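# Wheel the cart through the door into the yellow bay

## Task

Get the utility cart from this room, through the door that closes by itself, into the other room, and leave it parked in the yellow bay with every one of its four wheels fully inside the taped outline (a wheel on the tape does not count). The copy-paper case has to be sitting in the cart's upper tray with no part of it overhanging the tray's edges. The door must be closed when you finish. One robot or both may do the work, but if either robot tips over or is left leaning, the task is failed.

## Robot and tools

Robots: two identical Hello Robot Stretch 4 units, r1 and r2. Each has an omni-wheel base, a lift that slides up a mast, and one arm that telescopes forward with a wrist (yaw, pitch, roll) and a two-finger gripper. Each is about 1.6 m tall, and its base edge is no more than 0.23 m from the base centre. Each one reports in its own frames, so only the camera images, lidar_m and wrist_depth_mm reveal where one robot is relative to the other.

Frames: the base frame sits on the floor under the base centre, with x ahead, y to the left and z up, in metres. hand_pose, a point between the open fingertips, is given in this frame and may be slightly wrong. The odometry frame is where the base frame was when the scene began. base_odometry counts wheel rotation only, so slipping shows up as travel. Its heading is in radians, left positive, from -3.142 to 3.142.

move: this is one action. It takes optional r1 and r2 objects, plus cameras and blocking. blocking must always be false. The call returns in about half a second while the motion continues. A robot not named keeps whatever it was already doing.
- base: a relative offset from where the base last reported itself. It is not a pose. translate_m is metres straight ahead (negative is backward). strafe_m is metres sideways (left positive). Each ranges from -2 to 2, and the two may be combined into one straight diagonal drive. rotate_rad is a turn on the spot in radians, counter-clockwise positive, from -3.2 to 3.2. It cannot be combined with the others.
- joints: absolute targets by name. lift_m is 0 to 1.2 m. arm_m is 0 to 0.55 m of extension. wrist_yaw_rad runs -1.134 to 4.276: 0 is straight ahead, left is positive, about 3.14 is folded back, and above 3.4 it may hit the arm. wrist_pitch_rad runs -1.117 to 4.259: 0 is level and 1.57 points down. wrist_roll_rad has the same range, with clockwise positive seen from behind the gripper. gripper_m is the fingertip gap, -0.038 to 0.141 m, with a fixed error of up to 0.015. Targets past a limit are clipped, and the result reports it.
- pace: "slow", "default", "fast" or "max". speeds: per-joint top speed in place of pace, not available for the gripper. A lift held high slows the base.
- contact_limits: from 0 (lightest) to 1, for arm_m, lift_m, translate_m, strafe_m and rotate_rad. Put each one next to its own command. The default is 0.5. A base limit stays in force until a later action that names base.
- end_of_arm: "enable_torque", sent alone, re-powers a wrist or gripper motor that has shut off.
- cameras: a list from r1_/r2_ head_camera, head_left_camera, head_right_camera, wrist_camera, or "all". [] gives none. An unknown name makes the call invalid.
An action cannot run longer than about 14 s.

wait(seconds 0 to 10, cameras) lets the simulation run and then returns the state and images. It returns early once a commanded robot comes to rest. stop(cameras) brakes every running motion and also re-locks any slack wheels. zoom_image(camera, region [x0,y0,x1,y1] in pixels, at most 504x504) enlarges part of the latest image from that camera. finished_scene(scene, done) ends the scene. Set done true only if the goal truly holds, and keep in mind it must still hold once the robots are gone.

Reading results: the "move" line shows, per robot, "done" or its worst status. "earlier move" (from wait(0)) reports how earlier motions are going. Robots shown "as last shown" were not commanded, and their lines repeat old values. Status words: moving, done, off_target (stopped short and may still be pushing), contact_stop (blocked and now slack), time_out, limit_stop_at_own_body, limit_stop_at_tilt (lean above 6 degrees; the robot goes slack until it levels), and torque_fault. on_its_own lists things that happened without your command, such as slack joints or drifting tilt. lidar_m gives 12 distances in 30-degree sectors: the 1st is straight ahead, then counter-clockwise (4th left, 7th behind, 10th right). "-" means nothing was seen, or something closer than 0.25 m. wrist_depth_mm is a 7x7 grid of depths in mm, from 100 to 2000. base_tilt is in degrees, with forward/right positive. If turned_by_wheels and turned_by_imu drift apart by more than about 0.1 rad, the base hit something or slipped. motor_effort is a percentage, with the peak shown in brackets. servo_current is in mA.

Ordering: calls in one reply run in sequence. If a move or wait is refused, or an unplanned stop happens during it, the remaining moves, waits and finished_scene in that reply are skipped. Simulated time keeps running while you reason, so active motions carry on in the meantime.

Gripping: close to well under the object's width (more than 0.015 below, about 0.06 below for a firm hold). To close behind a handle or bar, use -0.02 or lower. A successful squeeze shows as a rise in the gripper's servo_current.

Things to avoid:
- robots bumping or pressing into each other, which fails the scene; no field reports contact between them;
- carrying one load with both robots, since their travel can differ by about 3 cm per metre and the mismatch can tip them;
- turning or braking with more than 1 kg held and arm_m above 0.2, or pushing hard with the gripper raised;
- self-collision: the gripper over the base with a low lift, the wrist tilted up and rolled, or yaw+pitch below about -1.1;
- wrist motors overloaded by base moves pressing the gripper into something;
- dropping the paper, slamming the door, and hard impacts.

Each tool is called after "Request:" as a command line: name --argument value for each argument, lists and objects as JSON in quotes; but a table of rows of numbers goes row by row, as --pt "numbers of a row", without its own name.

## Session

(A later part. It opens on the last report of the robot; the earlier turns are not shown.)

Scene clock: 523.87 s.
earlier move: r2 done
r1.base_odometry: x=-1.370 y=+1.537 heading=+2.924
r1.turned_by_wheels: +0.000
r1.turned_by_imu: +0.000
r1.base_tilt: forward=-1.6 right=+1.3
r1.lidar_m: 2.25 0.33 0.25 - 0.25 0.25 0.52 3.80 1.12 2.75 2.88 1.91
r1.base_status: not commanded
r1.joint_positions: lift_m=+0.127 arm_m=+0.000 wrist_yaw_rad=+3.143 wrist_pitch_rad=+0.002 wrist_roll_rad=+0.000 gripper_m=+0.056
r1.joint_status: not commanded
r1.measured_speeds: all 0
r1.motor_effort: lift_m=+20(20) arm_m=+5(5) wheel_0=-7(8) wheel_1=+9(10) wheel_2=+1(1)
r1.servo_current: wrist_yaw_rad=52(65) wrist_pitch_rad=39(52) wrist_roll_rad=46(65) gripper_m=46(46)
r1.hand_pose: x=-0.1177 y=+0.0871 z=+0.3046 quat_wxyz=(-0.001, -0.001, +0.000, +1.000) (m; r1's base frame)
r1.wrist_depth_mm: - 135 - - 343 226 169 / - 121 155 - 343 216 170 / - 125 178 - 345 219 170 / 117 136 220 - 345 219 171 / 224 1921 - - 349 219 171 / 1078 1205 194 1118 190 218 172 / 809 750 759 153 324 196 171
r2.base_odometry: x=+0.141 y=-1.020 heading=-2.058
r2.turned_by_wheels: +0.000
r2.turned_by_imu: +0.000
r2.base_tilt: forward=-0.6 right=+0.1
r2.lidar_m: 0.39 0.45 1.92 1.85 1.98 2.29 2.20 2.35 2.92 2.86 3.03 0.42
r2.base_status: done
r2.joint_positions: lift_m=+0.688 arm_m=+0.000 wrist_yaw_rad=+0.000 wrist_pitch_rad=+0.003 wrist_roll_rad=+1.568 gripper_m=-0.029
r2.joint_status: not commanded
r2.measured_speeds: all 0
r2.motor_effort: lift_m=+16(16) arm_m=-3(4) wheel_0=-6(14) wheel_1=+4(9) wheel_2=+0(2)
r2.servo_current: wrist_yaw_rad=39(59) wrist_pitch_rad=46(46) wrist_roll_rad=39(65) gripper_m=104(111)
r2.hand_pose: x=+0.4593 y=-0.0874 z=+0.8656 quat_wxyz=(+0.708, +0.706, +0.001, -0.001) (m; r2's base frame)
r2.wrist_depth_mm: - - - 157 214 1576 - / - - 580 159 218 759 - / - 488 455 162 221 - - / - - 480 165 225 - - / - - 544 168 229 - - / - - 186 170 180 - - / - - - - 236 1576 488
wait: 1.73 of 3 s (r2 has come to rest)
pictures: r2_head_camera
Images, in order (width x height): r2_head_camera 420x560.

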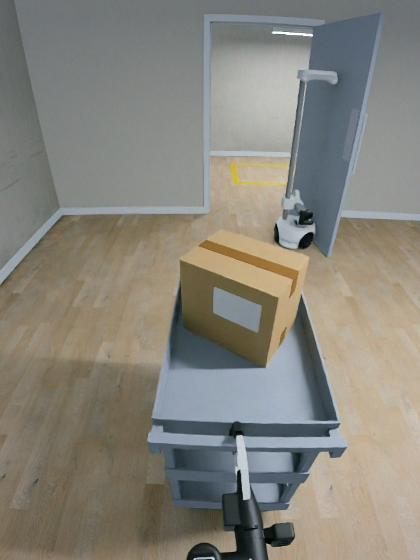

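Request:
move --r2 '{"base":{"strafe_m":0.07},"pace":"slow"}' --blocking false --cameras '[]'

Request:
wait --seconds 3 --cameras '[]'

Request:
move --r2 '{"base":{"translate_m":0.3,"strafe_m":-0.05},"pace":"slow"}' --blocking false --cameras '[]'

Request:
wait --seconds 6 --cameras '["r2_head_camera","r1_head_right_camera"]'

Scene clock: 533.97 s.
move: r2 moving
r1: as last shown
r1.lidar_m: 2.26 0.35 0.25 - 0.25 0.25 0.50 3.78 1.12 2.74 2.88 1.91
r1.motor_effort: lift_m=+20(20) arm_m=+5(5) wheel_0=-7(8) wheel_1=+9(10) wheel_2=+0(1)
r1.servo_current: wrist_yaw_rad=46(72) wrist_pitch_rad=39(46) wrist_roll_rad=52(52) gripper_m=46(46)
r1.wrist_depth_mm: - 135 - - 343 226 169 / - 121 155 - 342 216 170 / - 125 178 - 345 218 171 / 117 136 220 - 349 219 171 / 224 1983 - - 349 219 172 / 1098 1182 193 1098 191 219 171 / 788 759 750 153 324 196 171
r2.base_odometry: x=+0.153 y=-1.027 heading=-2.059
r2.turned_by_wheels: +0.000
r2.turned_by_imu: +0.000
r2.base_tilt: forward=-0.7 right=+0.1
r2.lidar_m: 0.40 0.46 1.90 1.83 1.99 2.28 2.20 2.29 2.97 2.87 3.07 0.40
r2.base_status: strafe_m moving
r2.joint_positions: lift_m=+0.688 arm_m=+0.000 wrist_yaw_rad=+0.000 wrist_pitch_rad=+0.003 wrist_roll_rad=+1.568 gripper_m=-0.029
r2.joint_status: not commanded
r2.measured_speeds: translate_m=+0.000 strafe_m=+0.056 rotate_rad=+0.000 lift_m=+0.000 arm_m=+0.000 wrist_yaw_rad=+0.000 wrist_pitch_rad=+0.000 wrist_roll_rad=+0.000
r2.motor_effort: lift_m=+16(16) arm_m=-3(4) wheel_0=-11(12) wheel_1=+7(8) wheel_2=+1(2)
r2.servo_current: wrist_yaw_rad=46(59) wrist_pitch_rad=39(46) wrist_roll_rad=46(52) gripper_m=98(111)
r2.hand_pose: x=+0.4593 y=-0.0874 z=+0.8656 quat_wxyz=(+0.708, +0.706, +0.001, -0.001) (m; r2's base frame)
r2.wrist_depth_mm: - - - 155 212 1499 - / - - 564 158 215 - - / - 480 449 161 220 - - / - - 484 163 224 - - / - - 554 167 229 - - / - - 186 169 180 - - / - - - - 237 1618 480
pictures: none
No camera images: "cameras" was empty.

Scene clock: 535.30 s.
earlier move: r2 done
r1.base_odometry: x=-1.370 y=+1.537 heading=+2.924
r1.turned_by_wheels: +0.000
r1.turned_by_imu: +0.000
r1.base_tilt: forward=-1.6 right=+1.3
r1.lidar_m: 5.12 0.32 0.25 - 0.25 0.25 0.49 3.80 1.10 2.74 2.84 1.95
r1.base_status: not commanded
r1.joint_positions: lift_m=+0.127 arm_m=+0.000 wrist_yaw_rad=+3.143 wrist_pitch_rad=+0.002 wrist_roll_rad=+0.000 gripper_m=+0.056
r1.joint_status: not commanded
r1.measured_speeds: all 0
r1.motor_effort: lift_m=+20(20) arm_m=+5(5) wheel_0=-7(8) wheel_1=+9(10) wheel_2=+1(1)
r1.servo_current: wrist_yaw_rad=52(72) wrist_pitch_rad=33(52) wrist_roll_rad=46(72) gripper_m=46(46)
r1.hand_pose: x=-0.1177 y=+0.0871 z=+0.3046 quat_wxyz=(-0.001, -0.001, +0.000, +1.000) (m; r1's base frame)
r1.wrist_depth_mm: - 135 - - 340 227 169 / - 121 155 - 343 216 170 / - 125 178 - 343 217 171 / 117 136 220 - 347 219 171 / 224 1921 - - 349 220 172 / 1098 1182 194 1060 191 219 171 / 788 750 750 154 320 197 171
r2.base_odometry: x=+0.202 y=-1.053 heading=-2.059
r2.turned_by_wheels: +0.000
r2.turned_by_imu: +0.000
r2.base_tilt: forward=-0.7 right=+0.1
r2.lidar_m: 0.40 2.43 1.87 1.75 1.91 2.26 2.20 2.31 3.03 2.92 3.11 0.40
r2.base_status: done
r2.joint_positions: lift_m=+0.688 arm_m=+0.000 wrist_yaw_rad=+0.000 wrist_pitch_rad=+0.003 wrist_roll_rad=+1.568 gripper_m=-0.029
r2.joint_status: not commanded
r2.measured_speeds: all 0
r2.motor_effort: lift_m=+16(16) arm_m=-3(4) wheel_0=-6(14) wheel_1=+3(8) wheel_2=+0(2)
r2.servo_current: wrist_yaw_rad=39(59) wrist_pitch_rad=39(46) wrist_roll_rad=39(59) gripper_m=111(117)
r2.hand_pose: x=+0.4593 y=-0.0874 z=+0.8656 quat_wxyz=(+0.708, +0.706, +0.001, -0.001) (m; r2's base frame)
r2.wrist_depth_mm: - - - 143 198 - - / - - 480 148 204 778 - / - 452 442 151 211 - - / - - 508 158 219 - - / - - 591 163 226 - - / - - 186 168 180 1618 525 / - - - - 242 1499 469
wait: 1.33 of 3 s (r2 has come to rest)
pictures: none
No camera images: "cameras" was empty.

Scene clock: 535.80 s.
move: r2 moving
r1: as last shown
r1.lidar_m: 5.12 0.34 0.25 - 0.25 0.25 0.50 3.79 1.13 2.75 2.83 1.95
r1.motor_effort: lift_m=+20(20) arm_m=+5(5) wheel_0=-8(8) wheel_1=+9(10) wheel_2=+0(1)
r1.servo_current: wrist_yaw_rad=59(65) wrist_pitch_rad=39(46) wrist_roll_rad=52(59) gripper_m=39(46)
r1.wrist_depth_mm: - 135 - - 343 226 169 / - 121 156 - 343 217 170 / - 125 178 - 347 216 171 / 116 136 219 - 347 220 171 / 224 1921 - - 345 219 172 / 1060 1205 193 1098 191 218 171 / 788 759 750 153 322 196 172
r2.base_odometry: x=+0.195 y=-1.063 heading=-2.058
r2.turned_by_wheels: +0.000
r2.turned_by_imu: +0.001
r2.base_tilt: forward=-0.7 right=+0.1
r2.lidar_m: 0.41 2.49 1.86 1.78 1.90 2.29 2.22 2.34 3.03 2.92 3.12 0.40
r2.base_status: translate_m moving; strafe_m moving
r2.joint_positions: lift_m=+0.688 arm_m=+0.000 wrist_yaw_rad=+0.000 wrist_pitch_rad=+0.005 wrist_roll_rad=+1.568 gripper_m=-0.029
r2.joint_status: not commanded
r2.measured_speeds: translate_m=+0.051 strafe_m=-0.008 rotate_rad=+0.001 lift_m=+0.000 arm_m=+0.000 wrist_yaw_rad=+0.000 wrist_pitch_rad=+0.000 wrist_roll_rad=+0.000
r2.motor_effort: lift_m=+17(18) arm_m=-4(4) wheel_0=+10(12) wheel_1=+7(7) wheel_2=-12(14)
r2.servo_current: wrist_yaw_rad=46(52) wrist_pitch_rad=39(46) wrist_roll_rad=39(59) gripper_m=98(111)
r2.hand_pose: x=+0.4593 y=-0.0874 z=+0.8649 quat_wxyz=(+0.708, +0.706, +0.002, -0.002) (m; r2's base frame)
r2.wrist_depth_mm: - - - 143 200 683 - / - - 480 146 205 - - / - 449 439 151 211 - - / - - 504 158 219 831 - / - - 585 163 225 - - / - - 187 167 179 1576 - / - - - - 239 1464 469
pictures: none
No camera images: "cameras" was empty.

Scene clock: 539.60 s.
earlier move: r2 done
r1.base_odometry: x=-1.370 y=+1.537 heading=+2.924
r1.turned_by_wheels: +0.000
r1.turned_by_imu: +0.000
r1.base_tilt: forward=-1.6 right=+1.3
r1.lidar_m: 5.11 0.35 0.25 - 0.25 0.25 0.49 3.78 1.11 2.75 2.89 1.66
r1.base_status: not commanded
r1.joint_positions: lift_m=+0.127 arm_m=+0.000 wrist_yaw_rad=+3.143 wrist_pitch_rad=+0.002 wrist_roll_rad=+0.000 gripper_m=+0.056
r1.joint_status: not commanded
r1.measured_speeds: all 0
r1.motor_effort: lift_m=+20(20) arm_m=+5(5) wheel_0=-7(8) wheel_1=+10(10) wheel_2=+0(1)
r1.servo_current: wrist_yaw_rad=39(78) wrist_pitch_rad=39(52) wrist_roll_rad=52(78) gripper_m=39(46)
r1.hand_pose: x=-0.1177 y=+0.0871 z=+0.3046 quat_wxyz=(-0.001, -0.001, +0.000, +1.000) (m; r1's base frame)
r1.wrist_depth_mm: - 135 - - 343 226 168 / - 121 155 - 343 216 170 / - 125 178 - 345 219 171 / 117 136 219 - 349 218 172 / 224 1921 - - 349 219 171 / 1078 1182 194 1118 191 219 172 / 788 750 750 153 322 196 171
r2.base_odometry: x=+0.018 y=-1.294 heading=-2.058
r2.turned_by_wheels: +0.000
r2.turned_by_imu: +0.002
r2.base_tilt: forward=-0.7 right=+0.1
r2.lidar_m: 0.39 0.43 1.91 1.84 1.90 2.58 2.50 2.68 2.96 2.90 3.07 0.42
r2.base_status: done
r2.joint_positions: lift_m=+0.688 arm_m=+0.000 wrist_yaw_rad=+0.001 wrist_pitch_rad=+0.005 wrist_roll_rad=+1.568 gripper_m=-0.029
r2.joint_status: not commanded
r2.measured_speeds: all 0
r2.motor_effort: lift_m=+17(18) arm_m=-3(4) wheel_0=+6(14) wheel_1=+4(9) wheel_2=-3(14)
r2.servo_current: wrist_yaw_rad=39(59) wrist_pitch_rad=46(52) wrist_roll_rad=59(65) gripper_m=91(111)
r2.hand_pose: x=+0.4593 y=-0.0872 z=+0.8647 quat_wxyz=(+0.708, +0.706, +0.002, -0.002) (m; r2's base frame)
r2.wrist_depth_mm: - - - 161 220 1661 - / - - - 163 222 732 - / - - 459 165 224 809 - / - 500 477 166 226 831 - / - - 539 168 229 - - / - - 186 169 179 - - / - - - - 233 1464 480
wait: 3.80 of 6 s (r2 has come to rest)
pictures: r1_head_right_camera, r2_head_camera
Images, in order (width x height): r1_head_right_camera 420x672, r2_head_camera 420x560.

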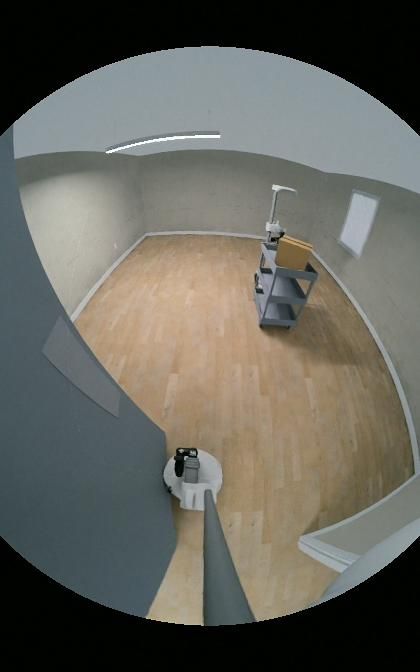

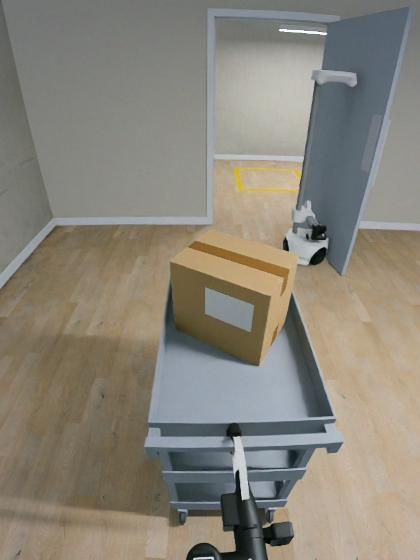

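Request:
move --r2 '{"base":{"strafe_m":0.15},"pace":"slow"}' --blocking false --cameras '[]'

Request:
wait --seconds 4 --cameras '[]'

Request:
move --r2 '{"base":{"translate_m":0.3},"pace":"slow"}' --blocking false --cameras '[]'

Request:
wait --seconds 6 --cameras '["r2_head_camera"]'

Scene clock: 554.93 s.
move: r2 moving
r1: as last shown
r1.lidar_m: 5.11 0.33 0.25 - 0.25 0.25 0.49 3.80 1.12 2.76 2.88 1.64
r1.motor_effort: lift_m=+20(20) arm_m=+5(5) wheel_0=-8(8) wheel_1=+9(10) wheel_2=+1(1)
r1.servo_current: wrist_yaw_rad=33(65) wrist_pitch_rad=46(46) wrist_roll_rad=59(65) gripper_m=39(52)
r1.wrist_depth_mm: - 135 - - 342 226 168 / - 121 155 - 343 216 170 / - 125 178 - 343 218 171 / 116 136 220 - 345 220 171 / 224 1983 - - 349 219 172 / 1078 1205 194 1098 191 219 172 / 788 750 750 153 322 196 170
r2.base_odometry: x=+0.030 y=-1.301 heading=-2.059
r2.turned_by_wheels: +0.000
r2.turned_by_imu: +0.000
r2.base_tilt: forward=-0.7 right=+0.0
r2.lidar_m: 0.41 0.43 1.87 1.82 1.90 2.57 2.48 2.66 2.98 2.92 3.09 0.43
r2.base_status: strafe_m moving
r2.joint_positions: lift_m=+0.688 arm_m=+0.000 wrist_yaw_rad=+0.000 wrist_pitch_rad=+0.005 wrist_roll_rad=+1.568 gripper_m=-0.029
r2.joint_status: not commanded
r2.measured_speeds: translate_m=+0.000 strafe_m=+0.056 rotate_rad=-0.003 lift_m=+0.000 arm_m=+0.000 wrist_yaw_rad=-0.025 wrist_pitch_rad=+0.000 wrist_roll_rad=+0.000
r2.motor_effort: lift_m=+17(18) arm_m=-3(4) wheel_0=-8(11) wheel_1=+6(9) wheel_2=+1(3)
r2.servo_current: wrist_yaw_rad=46(59) wrist_pitch_rad=52(52) wrist_roll_rad=46(52) gripper_m=91(98)
r2.hand_pose: x=+0.4592 y=-0.0876 z=+0.8647 quat_wxyz=(+0.708, +0.706, +0.002, -0.002) (m; r2's base frame)
r2.wrist_depth_mm: - - - 163 223 1618 - / - - - 164 224 741 - / - - 469 166 226 820 - / - 492 473 167 227 831 - / - - 530 168 230 842 - / - - 186 170 178 - - / - - - - 233 1464 488
pictures: none
No camera images: "cameras" was empty.

Scene clock: 557.07 s.
earlier move: r2 done
r1.base_odometry: x=-1.370 y=+1.537 heading=+2.924
r1.turned_by_wheels: +0.000
r1.turned_by_imu: +0.000
r1.base_tilt: forward=-1.6 right=+1.3
r1.lidar_m: 5.12 0.34 0.25 - 0.25 0.25 0.50 3.79 1.12 2.75 2.88 1.73
r1.base_status: not commanded
r1.joint_positions: lift_m=+0.127 arm_m=+0.000 wrist_yaw_rad=+3.143 wrist_pitch_rad=+0.002 wrist_roll_rad=+0.000 gripper_m=+0.056
r1.joint_status: not commanded
r1.measured_speeds: all 0
r1.motor_effort: lift_m=+20(20) arm_m=+5(5) wheel_0=-8(8) wheel_1=+10(10) wheel_2=+1(1)
r1.servo_current: wrist_yaw_rad=33(72) wrist_pitch_rad=46(52) wrist_roll_rad=52(65) gripper_m=39(52)
r1.hand_pose: x=-0.1177 y=+0.0871 z=+0.3046 quat_wxyz=(-0.001, -0.001, +0.000, +1.000) (m; r1's base frame)
r1.wrist_depth_mm: - 135 - - 343 226 169 / - 121 155 - 343 216 170 / - 125 178 - 343 218 171 / 117 136 220 - 347 220 171 / 224 1921 - - 349 220 171 / 1078 1182 194 1098 191 219 171 / 798 750 750 153 320 197 171
r2.base_odometry: x=+0.150 y=-1.365 heading=-2.058
r2.turned_by_wheels: +0.000
r2.turned_by_imu: +0.000
r2.base_tilt: forward=-0.7 right=+0.1
r2.lidar_m: 0.41 2.32 1.72 1.67 1.76 2.56 2.51 2.65 3.14 3.05 3.23 0.41
r2.base_status: done
r2.joint_positions: lift_m=+0.688 arm_m=+0.000 wrist_yaw_rad=-0.003 wrist_pitch_rad=+0.005 wrist_roll_rad=+1.568 gripper_m=-0.029
r2.joint_status: not commanded
r2.measured_speeds: all 0
r2.motor_effort: lift_m=+17(18) arm_m=-3(4) wheel_0=-7(14) wheel_1=+3(9) wheel_2=+0(3)
r2.servo_current: wrist_yaw_rad=33(59) wrist_pitch_rad=52(52) wrist_roll_rad=46(65) gripper_m=91(98)
r2.hand_pose: x=+0.4591 y=-0.0882 z=+0.8647 quat_wxyz=(+0.708, +0.706, +0.001, -0.003) (m; r2's base frame)
r2.wrist_depth_mm: - - 549 135 191 - - / - 459 439 141 200 - - / - 455 449 147 208 - - / - - 521 154 217 - - / - - 621 163 226 - - / - - 186 169 179 1576 496 / - - - - - 1537 1118
wait: 2.13 of 4 s (r2 has come to rest)
pictures: none
No camera images: "cameras" was empty.

Scene clock: 557.57 s.
move: r2 moving
r1: as last shown
r1.lidar_m: 5.10 0.31 0.25 - 0.25 0.25 0.50 3.79 1.10 2.74 2.87 1.71
r1.motor_effort: lift_m=+20(20) arm_m=+5(5) wheel_0=-7(8) wheel_1=+9(10) wheel_2=+1(1)
r1.servo_current: wrist_yaw_rad=46(59) wrist_pitch_rad=46(46) wrist_roll_rad=33(59) gripper_m=39(46)
r1.wrist_depth_mm: - 135 - - 340 228 169 / - 121 155 - 343 216 170 / - 125 178 - 345 218 171 / 117 136 220 - 347 219 171 / 224 1921 - - 347 218 171 / 1078 1182 194 1078 190 220 171 / 788 750 759 153 324 196 171
r2.base_odometry: x=+0.144 y=-1.375 heading=-2.058
r2.turned_by_wheels: +0.000
r2.turned_by_imu: +0.001
r2.base_tilt: forward=-0.7 right=+0.1
r2.lidar_m: 0.40 2.31 1.75 1.66 1.76 2.59 2.50 2.63 3.14 3.04 3.23 0.40
r2.base_status: translate_m moving
r2.joint_positions: lift_m=+0.688 arm_m=+0.000 wrist_yaw_rad=-0.003 wrist_pitch_rad=+0.005 wrist_roll_rad=+1.568 gripper_m=-0.029
r2.joint_status: not commanded
r2.measured_speeds: translate_m=+0.050 strafe_m=+0.000 rotate_rad=+0.004 lift_m=+0.000 arm_m=+0.000 wrist_yaw_rad=+0.000 wrist_pitch_rad=+0.000 wrist_roll_rad=+0.000
r2.motor_effort: lift_m=+17(18) arm_m=-3(4) wheel_0=+11(11) wheel_1=+9(9) wheel_2=-12(13)
r2.servo_current: wrist_yaw_rad=46(52) wrist_pitch_rad=39(52) wrist_roll_rad=59(59) gripper_m=91(98)
r2.hand_pose: x=+0.4591 y=-0.0882 z=+0.8647 quat_wxyz=(+0.708, +0.706, +0.001, -0.003) (m; r2's base frame)
r2.wrist_depth_mm: - - 535 133 190 - - / - 455 433 139 198 - - / - 459 445 144 207 - - / - - 517 151 216 - - / - - 627 160 224 - - / - - 185 167 179 1464 488 / - - - - - 1576 1118
pictures: none
No camera images: "cameras" was empty.

Scene clock: 561.37 s.
earlier move: r2 done
r1.base_odometry: x=-1.370 y=+1.537 heading=+2.924
r1.turned_by_wheels: +0.000
r1.turned_by_imu: +0.000
r1.base_tilt: forward=-1.6 right=+1.3
r1.lidar_m: 5.13 0.35 0.25 - 0.25 0.25 0.50 3.81 1.09 2.74 2.88 1.45
r1.base_status: not commanded
r1.joint_positions: lift_m=+0.127 arm_m=+0.000 wrist_yaw_rad=+3.143 wrist_pitch_rad=+0.002 wrist_roll_rad=+0.000 gripper_m=+0.056
r1.joint_status: not commanded
r1.measured_speeds: all 0
r1.motor_effort: lift_m=+20(20) arm_m=+5(5) wheel_0=-8(8) wheel_1=+10(10) wheel_2=+1(1)
r1.servo_current: wrist_yaw_rad=52(72) wrist_pitch_rad=39(52) wrist_roll_rad=59(59) gripper_m=39(52)
r1.hand_pose: x=-0.1177 y=+0.0871 z=+0.3046 quat_wxyz=(-0.001, -0.001, +0.000, +1.000) (m; r1's base frame)
r1.wrist_depth_mm: - 135 - - 340 226 169 / - 121 155 - 343 216 170 / - 125 177 - 345 219 171 / 116 136 220 - 347 219 172 / 224 1921 - - 349 219 172 / 1060 1182 194 1098 191 220 171 / 788 750 759 153 322 196 171
r2.base_odometry: x=+0.010 y=-1.629 heading=-2.058
r2.turned_by_wheels: +0.000
r2.turned_by_imu: +0.002
r2.base_tilt: forward=-0.7 right=+0.1
r2.lidar_m: 0.40 2.29 1.71 1.67 1.78 2.56 2.80 2.96 3.16 3.07 3.23 0.41
r2.base_status: done
r2.joint_positions: lift_m=+0.688 arm_m=+0.000 wrist_yaw_rad=+0.001 wrist_pitch_rad=+0.005 wrist_roll_rad=+1.568 gripper_m=-0.029
r2.joint_status: not commanded
r2.measured_speeds: all 0
r2.motor_effort: lift_m=+17(18) arm_m=-3(4) wheel_0=+8(13) wheel_1=+6(9) wheel_2=-4(14)
r2.servo_current: wrist_yaw_rad=46(59) wrist_pitch_rad=52(52) wrist_roll_rad=59(65) gripper_m=91(98)
r2.hand_pose: x=+0.4594 y=-0.0871 z=+0.8647 quat_wxyz=(+0.708, +0.706, +0.002, -0.002) (m; r2's base frame)
r2.wrist_depth_mm: - - - 143 198 741 - / - - 477 147 205 - - / - 449 442 151 211 - - / - - 504 158 218 831 - / - - 591 164 226 - - / - - 186 168 179 1499 - / - - - - 242 1537 466
wait: 3.80 of 6 s (r2 has come to rest)
pictures: r2_head_camera
Images, in order (width x height): r2_head_camera 420x560.

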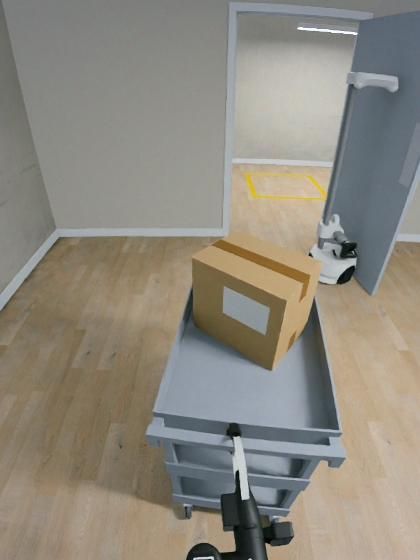

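Request:
move --r2 '{"base":{"translate_m":-0.7,"strafe_m":-0.46},"pace":"slow"}' --blocking false --cameras '[]'

Request:
wait --seconds 10 --cameras '[]'

Request:
move --r2 '{"base":{"translate_m":-0.9},"pace":"slow"}' --blocking false --cameras '[]'

Request:
wait --seconds 10 --cameras '["r2_head_camera"]'

Scene clock: 577.37 s.
move: r2 moving
r1: as last shown
r1.base_tilt: forward=-1.6 right=+1.2
r1.lidar_m: 5.10 0.32 0.25 - 0.25 0.25 0.52 3.78 1.12 2.75 2.87 1.46
r1.motor_effort: lift_m=+20(20) arm_m=+5(5) wheel_0=-7(8) wheel_1=+9(10) wheel_2=+1(1)
r1.servo_current: wrist_yaw_rad=39(72) wrist_pitch_rad=39(46) wrist_roll_rad=52(65) gripper_m=39(46)
r1.wrist_depth_mm: - 135 - - 343 226 169 / - 121 155 - 343 216 170 / - 125 178 - 345 218 171 / 116 136 220 - 347 219 171 / 223 - - - 349 220 172 / 1078 1182 193 1098 190 219 171 / 788 750 750 153 320 196 171
r2.base_odometry: x=+0.008 y=-1.616 heading=-2.057
r2.turned_by_wheels: +0.001
r2.turned_by_imu: +0.002
r2.base_tilt: forward=-0.6 right=+0.1
r2.lidar_m: 0.37 0.43 1.71 1.67 1.79 2.58 2.77 2.94 3.14 3.05 3.24 0.40
r2.base_status: translate_m moving; strafe_m moving
r2.joint_positions: lift_m=+0.688 arm_m=+0.000 wrist_yaw_rad=+0.002 wrist_pitch_rad=+0.005 wrist_roll_rad=+1.568 gripper_m=-0.029
r2.joint_status: not commanded
r2.measured_speeds: translate_m=-0.045 strafe_m=-0.031 rotate_rad=+0.003 lift_m=+0.000 arm_m=+0.000 wrist_yaw_rad=+0.000 wrist_pitch_rad=+0.000 wrist_roll_rad=+0.000
r2.motor_effort: lift_m=+17(17) arm_m=-3(4) wheel_0=+9(9) wheel_1=-9(9) wheel_2=+12(12)
r2.servo_current: wrist_yaw_rad=46(52) wrist_pitch_rad=46(52) wrist_roll_rad=39(59) gripper_m=85(91)
r2.hand_pose: x=+0.4594 y=-0.0869 z=+0.8647 quat_wxyz=(+0.708, +0.706, +0.003, -0.001) (m; r2's base frame)
r2.wrist_depth_mm: - - - 144 201 707 - / - - 484 148 206 - - / - 449 439 152 213 - - / - - 504 158 220 831 - / - - 585 165 227 - - / - - 185 169 178 564 - / - - - - 241 1576 473
pictures: none
No camera images: "cameras" was empty.

Scene clock: 586.43 s.
earlier move: r2 done
r1.base_odometry: x=-1.370 y=+1.537 heading=+2.924
r1.turned_by_wheels: +0.000
r1.turned_by_imu: -0.001
r1.base_tilt: forward=-1.6 right=+1.2
r1.lidar_m: 2.29 0.35 0.25 - 0.25 0.25 0.51 3.79 1.10 2.75 2.86 2.17
r1.base_status: not commanded
r1.joint_positions: lift_m=+0.127 arm_m=+0.000 wrist_yaw_rad=+3.143 wrist_pitch_rad=+0.002 wrist_roll_rad=+0.000 gripper_m=+0.056
r1.joint_status: not commanded
r1.measured_speeds: all 0
r1.motor_effort: lift_m=+20(20) arm_m=+5(5) wheel_0=-7(8) wheel_1=+9(10) wheel_2=+1(1)
r1.servo_current: wrist_yaw_rad=39(78) wrist_pitch_rad=46(52) wrist_roll_rad=46(72) gripper_m=46(52)
r1.hand_pose: x=-0.1177 y=+0.0871 z=+0.3046 quat_wxyz=(-0.001, -0.001, +0.000, +1.000) (m; r1's base frame)
r1.wrist_depth_mm: - 135 - - 340 226 169 / - 121 155 - 343 216 170 / - 125 178 - 345 218 171 / 117 136 220 - 349 219 172 / 224 1921 - - 349 218 172 / 1078 1160 193 1098 190 219 171 / 788 759 759 153 320 197 171
r2.base_odometry: x=-0.070 y=-0.796 heading=-2.057
r2.turned_by_wheels: +0.000
r2.turned_by_imu: +0.000
r2.base_tilt: forward=-0.7 right=+0.1
r2.lidar_m: 0.25 0.32 2.24 2.14 2.27 2.18 2.12 2.24 2.64 2.58 2.72 0.51
r2.base_status: done
r2.joint_positions: lift_m=+0.688 arm_m=+0.000 wrist_yaw_rad=+0.002 wrist_pitch_rad=+0.006 wrist_roll_rad=+1.569 gripper_m=-0.029
r2.joint_status: not commanded
r2.measured_speeds: all 0
r2.motor_effort: lift_m=+17(18) arm_m=-3(4) wheel_0=+5(11) wheel_1=-4(10) wheel_2=+7(13)
r2.servo_current: wrist_yaw_rad=59(65) wrist_pitch_rad=39(52) wrist_roll_rad=46(59) gripper_m=91(98)
r2.hand_pose: x=+0.4595 y=-0.0868 z=+0.8646 quat_wxyz=(+0.708, +0.706, +0.003, -0.001) (m; r2's base frame)
r2.wrist_depth_mm: - - - - - 1618 1138 / - - - 368 - 1618 1138 / - - - 282 397 402 404 / - - - 228 314 1661 484 / - - - 191 257 1808 - / - - 185 156 180 634 - / - - 418 - 202 - -
wait: 9.07 of 10 s (r2 has come to rest)
pictures: none
No camera images: "cameras" was empty.

Scene clock: 586.93 s.
move: r2 moving
r1: as last shown
r1.turned_by_imu: +0.000
r1.base_tilt: forward=-1.6 right=+1.3
r1.lidar_m: 2.31 0.34 0.25 - 0.25 0.25 0.52 3.81 1.10 2.74 2.88 2.19
r1.servo_current: wrist_yaw_rad=46(78) wrist_pitch_rad=39(46) wrist_roll_rad=39(59) gripper_m=46(46)
r1.wrist_depth_mm: - 135 - - 342 225 169 / - 121 155 - 343 216 170 / - 125 178 - 345 218 171 / 117 136 220 - 347 219 172 / 224 1983 - - 349 219 172 / 1078 1205 194 1098 191 218 171 / 798 759 759 154 322 196 171
r2.base_odometry: x=-0.064 y=-0.785 heading=-2.057
r2.turned_by_wheels: +0.000
r2.turned_by_imu: +0.000
r2.base_tilt: forward=-0.6 right=+0.1
r2.lidar_m: 0.25 0.32 2.23 2.14 2.28 2.17 2.12 2.25 2.65 2.58 2.72 0.47
r2.base_status: translate_m moving
r2.joint_positions: lift_m=+0.688 arm_m=+0.000 wrist_yaw_rad=+0.002 wrist_pitch_rad=+0.006 wrist_roll_rad=+1.569 gripper_m=-0.029
r2.joint_status: not commanded
r2.measured_speeds: translate_m=-0.049 strafe_m=+0.000 rotate_rad=+0.000 lift_m=+0.000 arm_m=+0.000 wrist_yaw_rad=+0.000 wrist_pitch_rad=+0.000 wrist_roll_rad=+0.000
r2.motor_effort: lift_m=+17(18) arm_m=-3(4) wheel_0=-1(8) wheel_1=-6(8) wheel_2=+12(15)
r2.servo_current: wrist_yaw_rad=39(52) wrist_pitch_rad=46(52) wrist_roll_rad=46(52) gripper_m=91(98)
r2.hand_pose: x=+0.4595 y=-0.0867 z=+0.8646 quat_wxyz=(+0.708, +0.706, +0.003, -0.001) (m; r2's base frame)
r2.wrist_depth_mm: - - - - - 1661 1138 / - - - 359 - 1661 1160 / - - - 277 389 404 399 / - - - 218 312 1661 484 / - - - 191 257 1661 - / - - 185 156 179 661 - / - - 424 - 202 - -
pictures: none
No camera images: "cameras" was empty.

Scene clock: 596.70 s.
earlier move: r2 done
r1.base_odometry: x=-1.370 y=+1.537 heading=+2.924
r1.turned_by_wheels: +0.000
r1.turned_by_imu: -0.001
r1.base_tilt: forward=-1.6 right=+1.3
r1.lidar_m: 2.89 0.34 0.25 - 0.25 0.25 0.46 3.76 1.11 2.75 2.83 2.97
r1.base_status: not commanded
r1.joint_positions: lift_m=+0.127 arm_m=+0.000 wrist_yaw_rad=+3.143 wrist_pitch_rad=+0.002 wrist_roll_rad=+0.000 gripper_m=+0.056
r1.joint_status: not commanded
r1.measured_speeds: all 0
r1.motor_effort: lift_m=+20(20) arm_m=+5(5) wheel_0=-7(8) wheel_1=+10(10) wheel_2=+1(1)
r1.servo_current: wrist_yaw_rad=46(78) wrist_pitch_rad=33(52) wrist_roll_rad=33(65) gripper_m=39(52)
r1.hand_pose: x=-0.1177 y=+0.0871 z=+0.3046 quat_wxyz=(-0.001, -0.001, +0.000, +1.000) (m; r1's base frame)
r1.wrist_depth_mm: - 135 - - 342 226 169 / - 121 155 - 343 216 170 / - 125 178 - 345 217 171 / 117 136 220 - 349 219 172 / 224 1983 - - 347 219 172 / 1078 1182 193 1098 191 218 171 / 788 750 759 153 320 196 171
r2.base_odometry: x=+0.351 y=-0.001 heading=-2.058
r2.turned_by_wheels: +0.000
r2.turned_by_imu: -0.001
r2.base_tilt: forward=-0.6 right=+0.1
r2.lidar_m: 0.27 0.35 2.27 2.19 1.69 1.27 1.21 1.29 1.86 2.51 2.65 0.49
r2.base_status: done
r2.joint_positions: lift_m=+0.688 arm_m=+0.000 wrist_yaw_rad=+0.001 wrist_pitch_rad=+0.006 wrist_roll_rad=+1.569 gripper_m=-0.029
r2.joint_status: not commanded
r2.measured_speeds: all 0
r2.motor_effort: lift_m=+17(18) arm_m=-3(4) wheel_0=-5(11) wheel_1=-5(8) wheel_2=+4(15)
r2.servo_current: wrist_yaw_rad=46(65) wrist_pitch_rad=46(52) wrist_roll_rad=39(65) gripper_m=85(98)
r2.hand_pose: x=+0.4593 y=-0.0872 z=+0.8646 quat_wxyz=(+0.708, +0.706, +0.002, -0.002) (m; r2's base frame)
r2.wrist_depth_mm: - - - 324 - 1661 1138 / - - - 340 373 375 379 / - - - 240 332 1661 488 / - - - 211 276 1661 525 / - - - 187 247 707 - / - - 185 162 180 - - / - - 436 - 206 - -
wait: 9.77 of 10 s (r2 has come to rest)
pictures: r2_head_camera
Images, in order (width x height): r2_head_camera 420x560.

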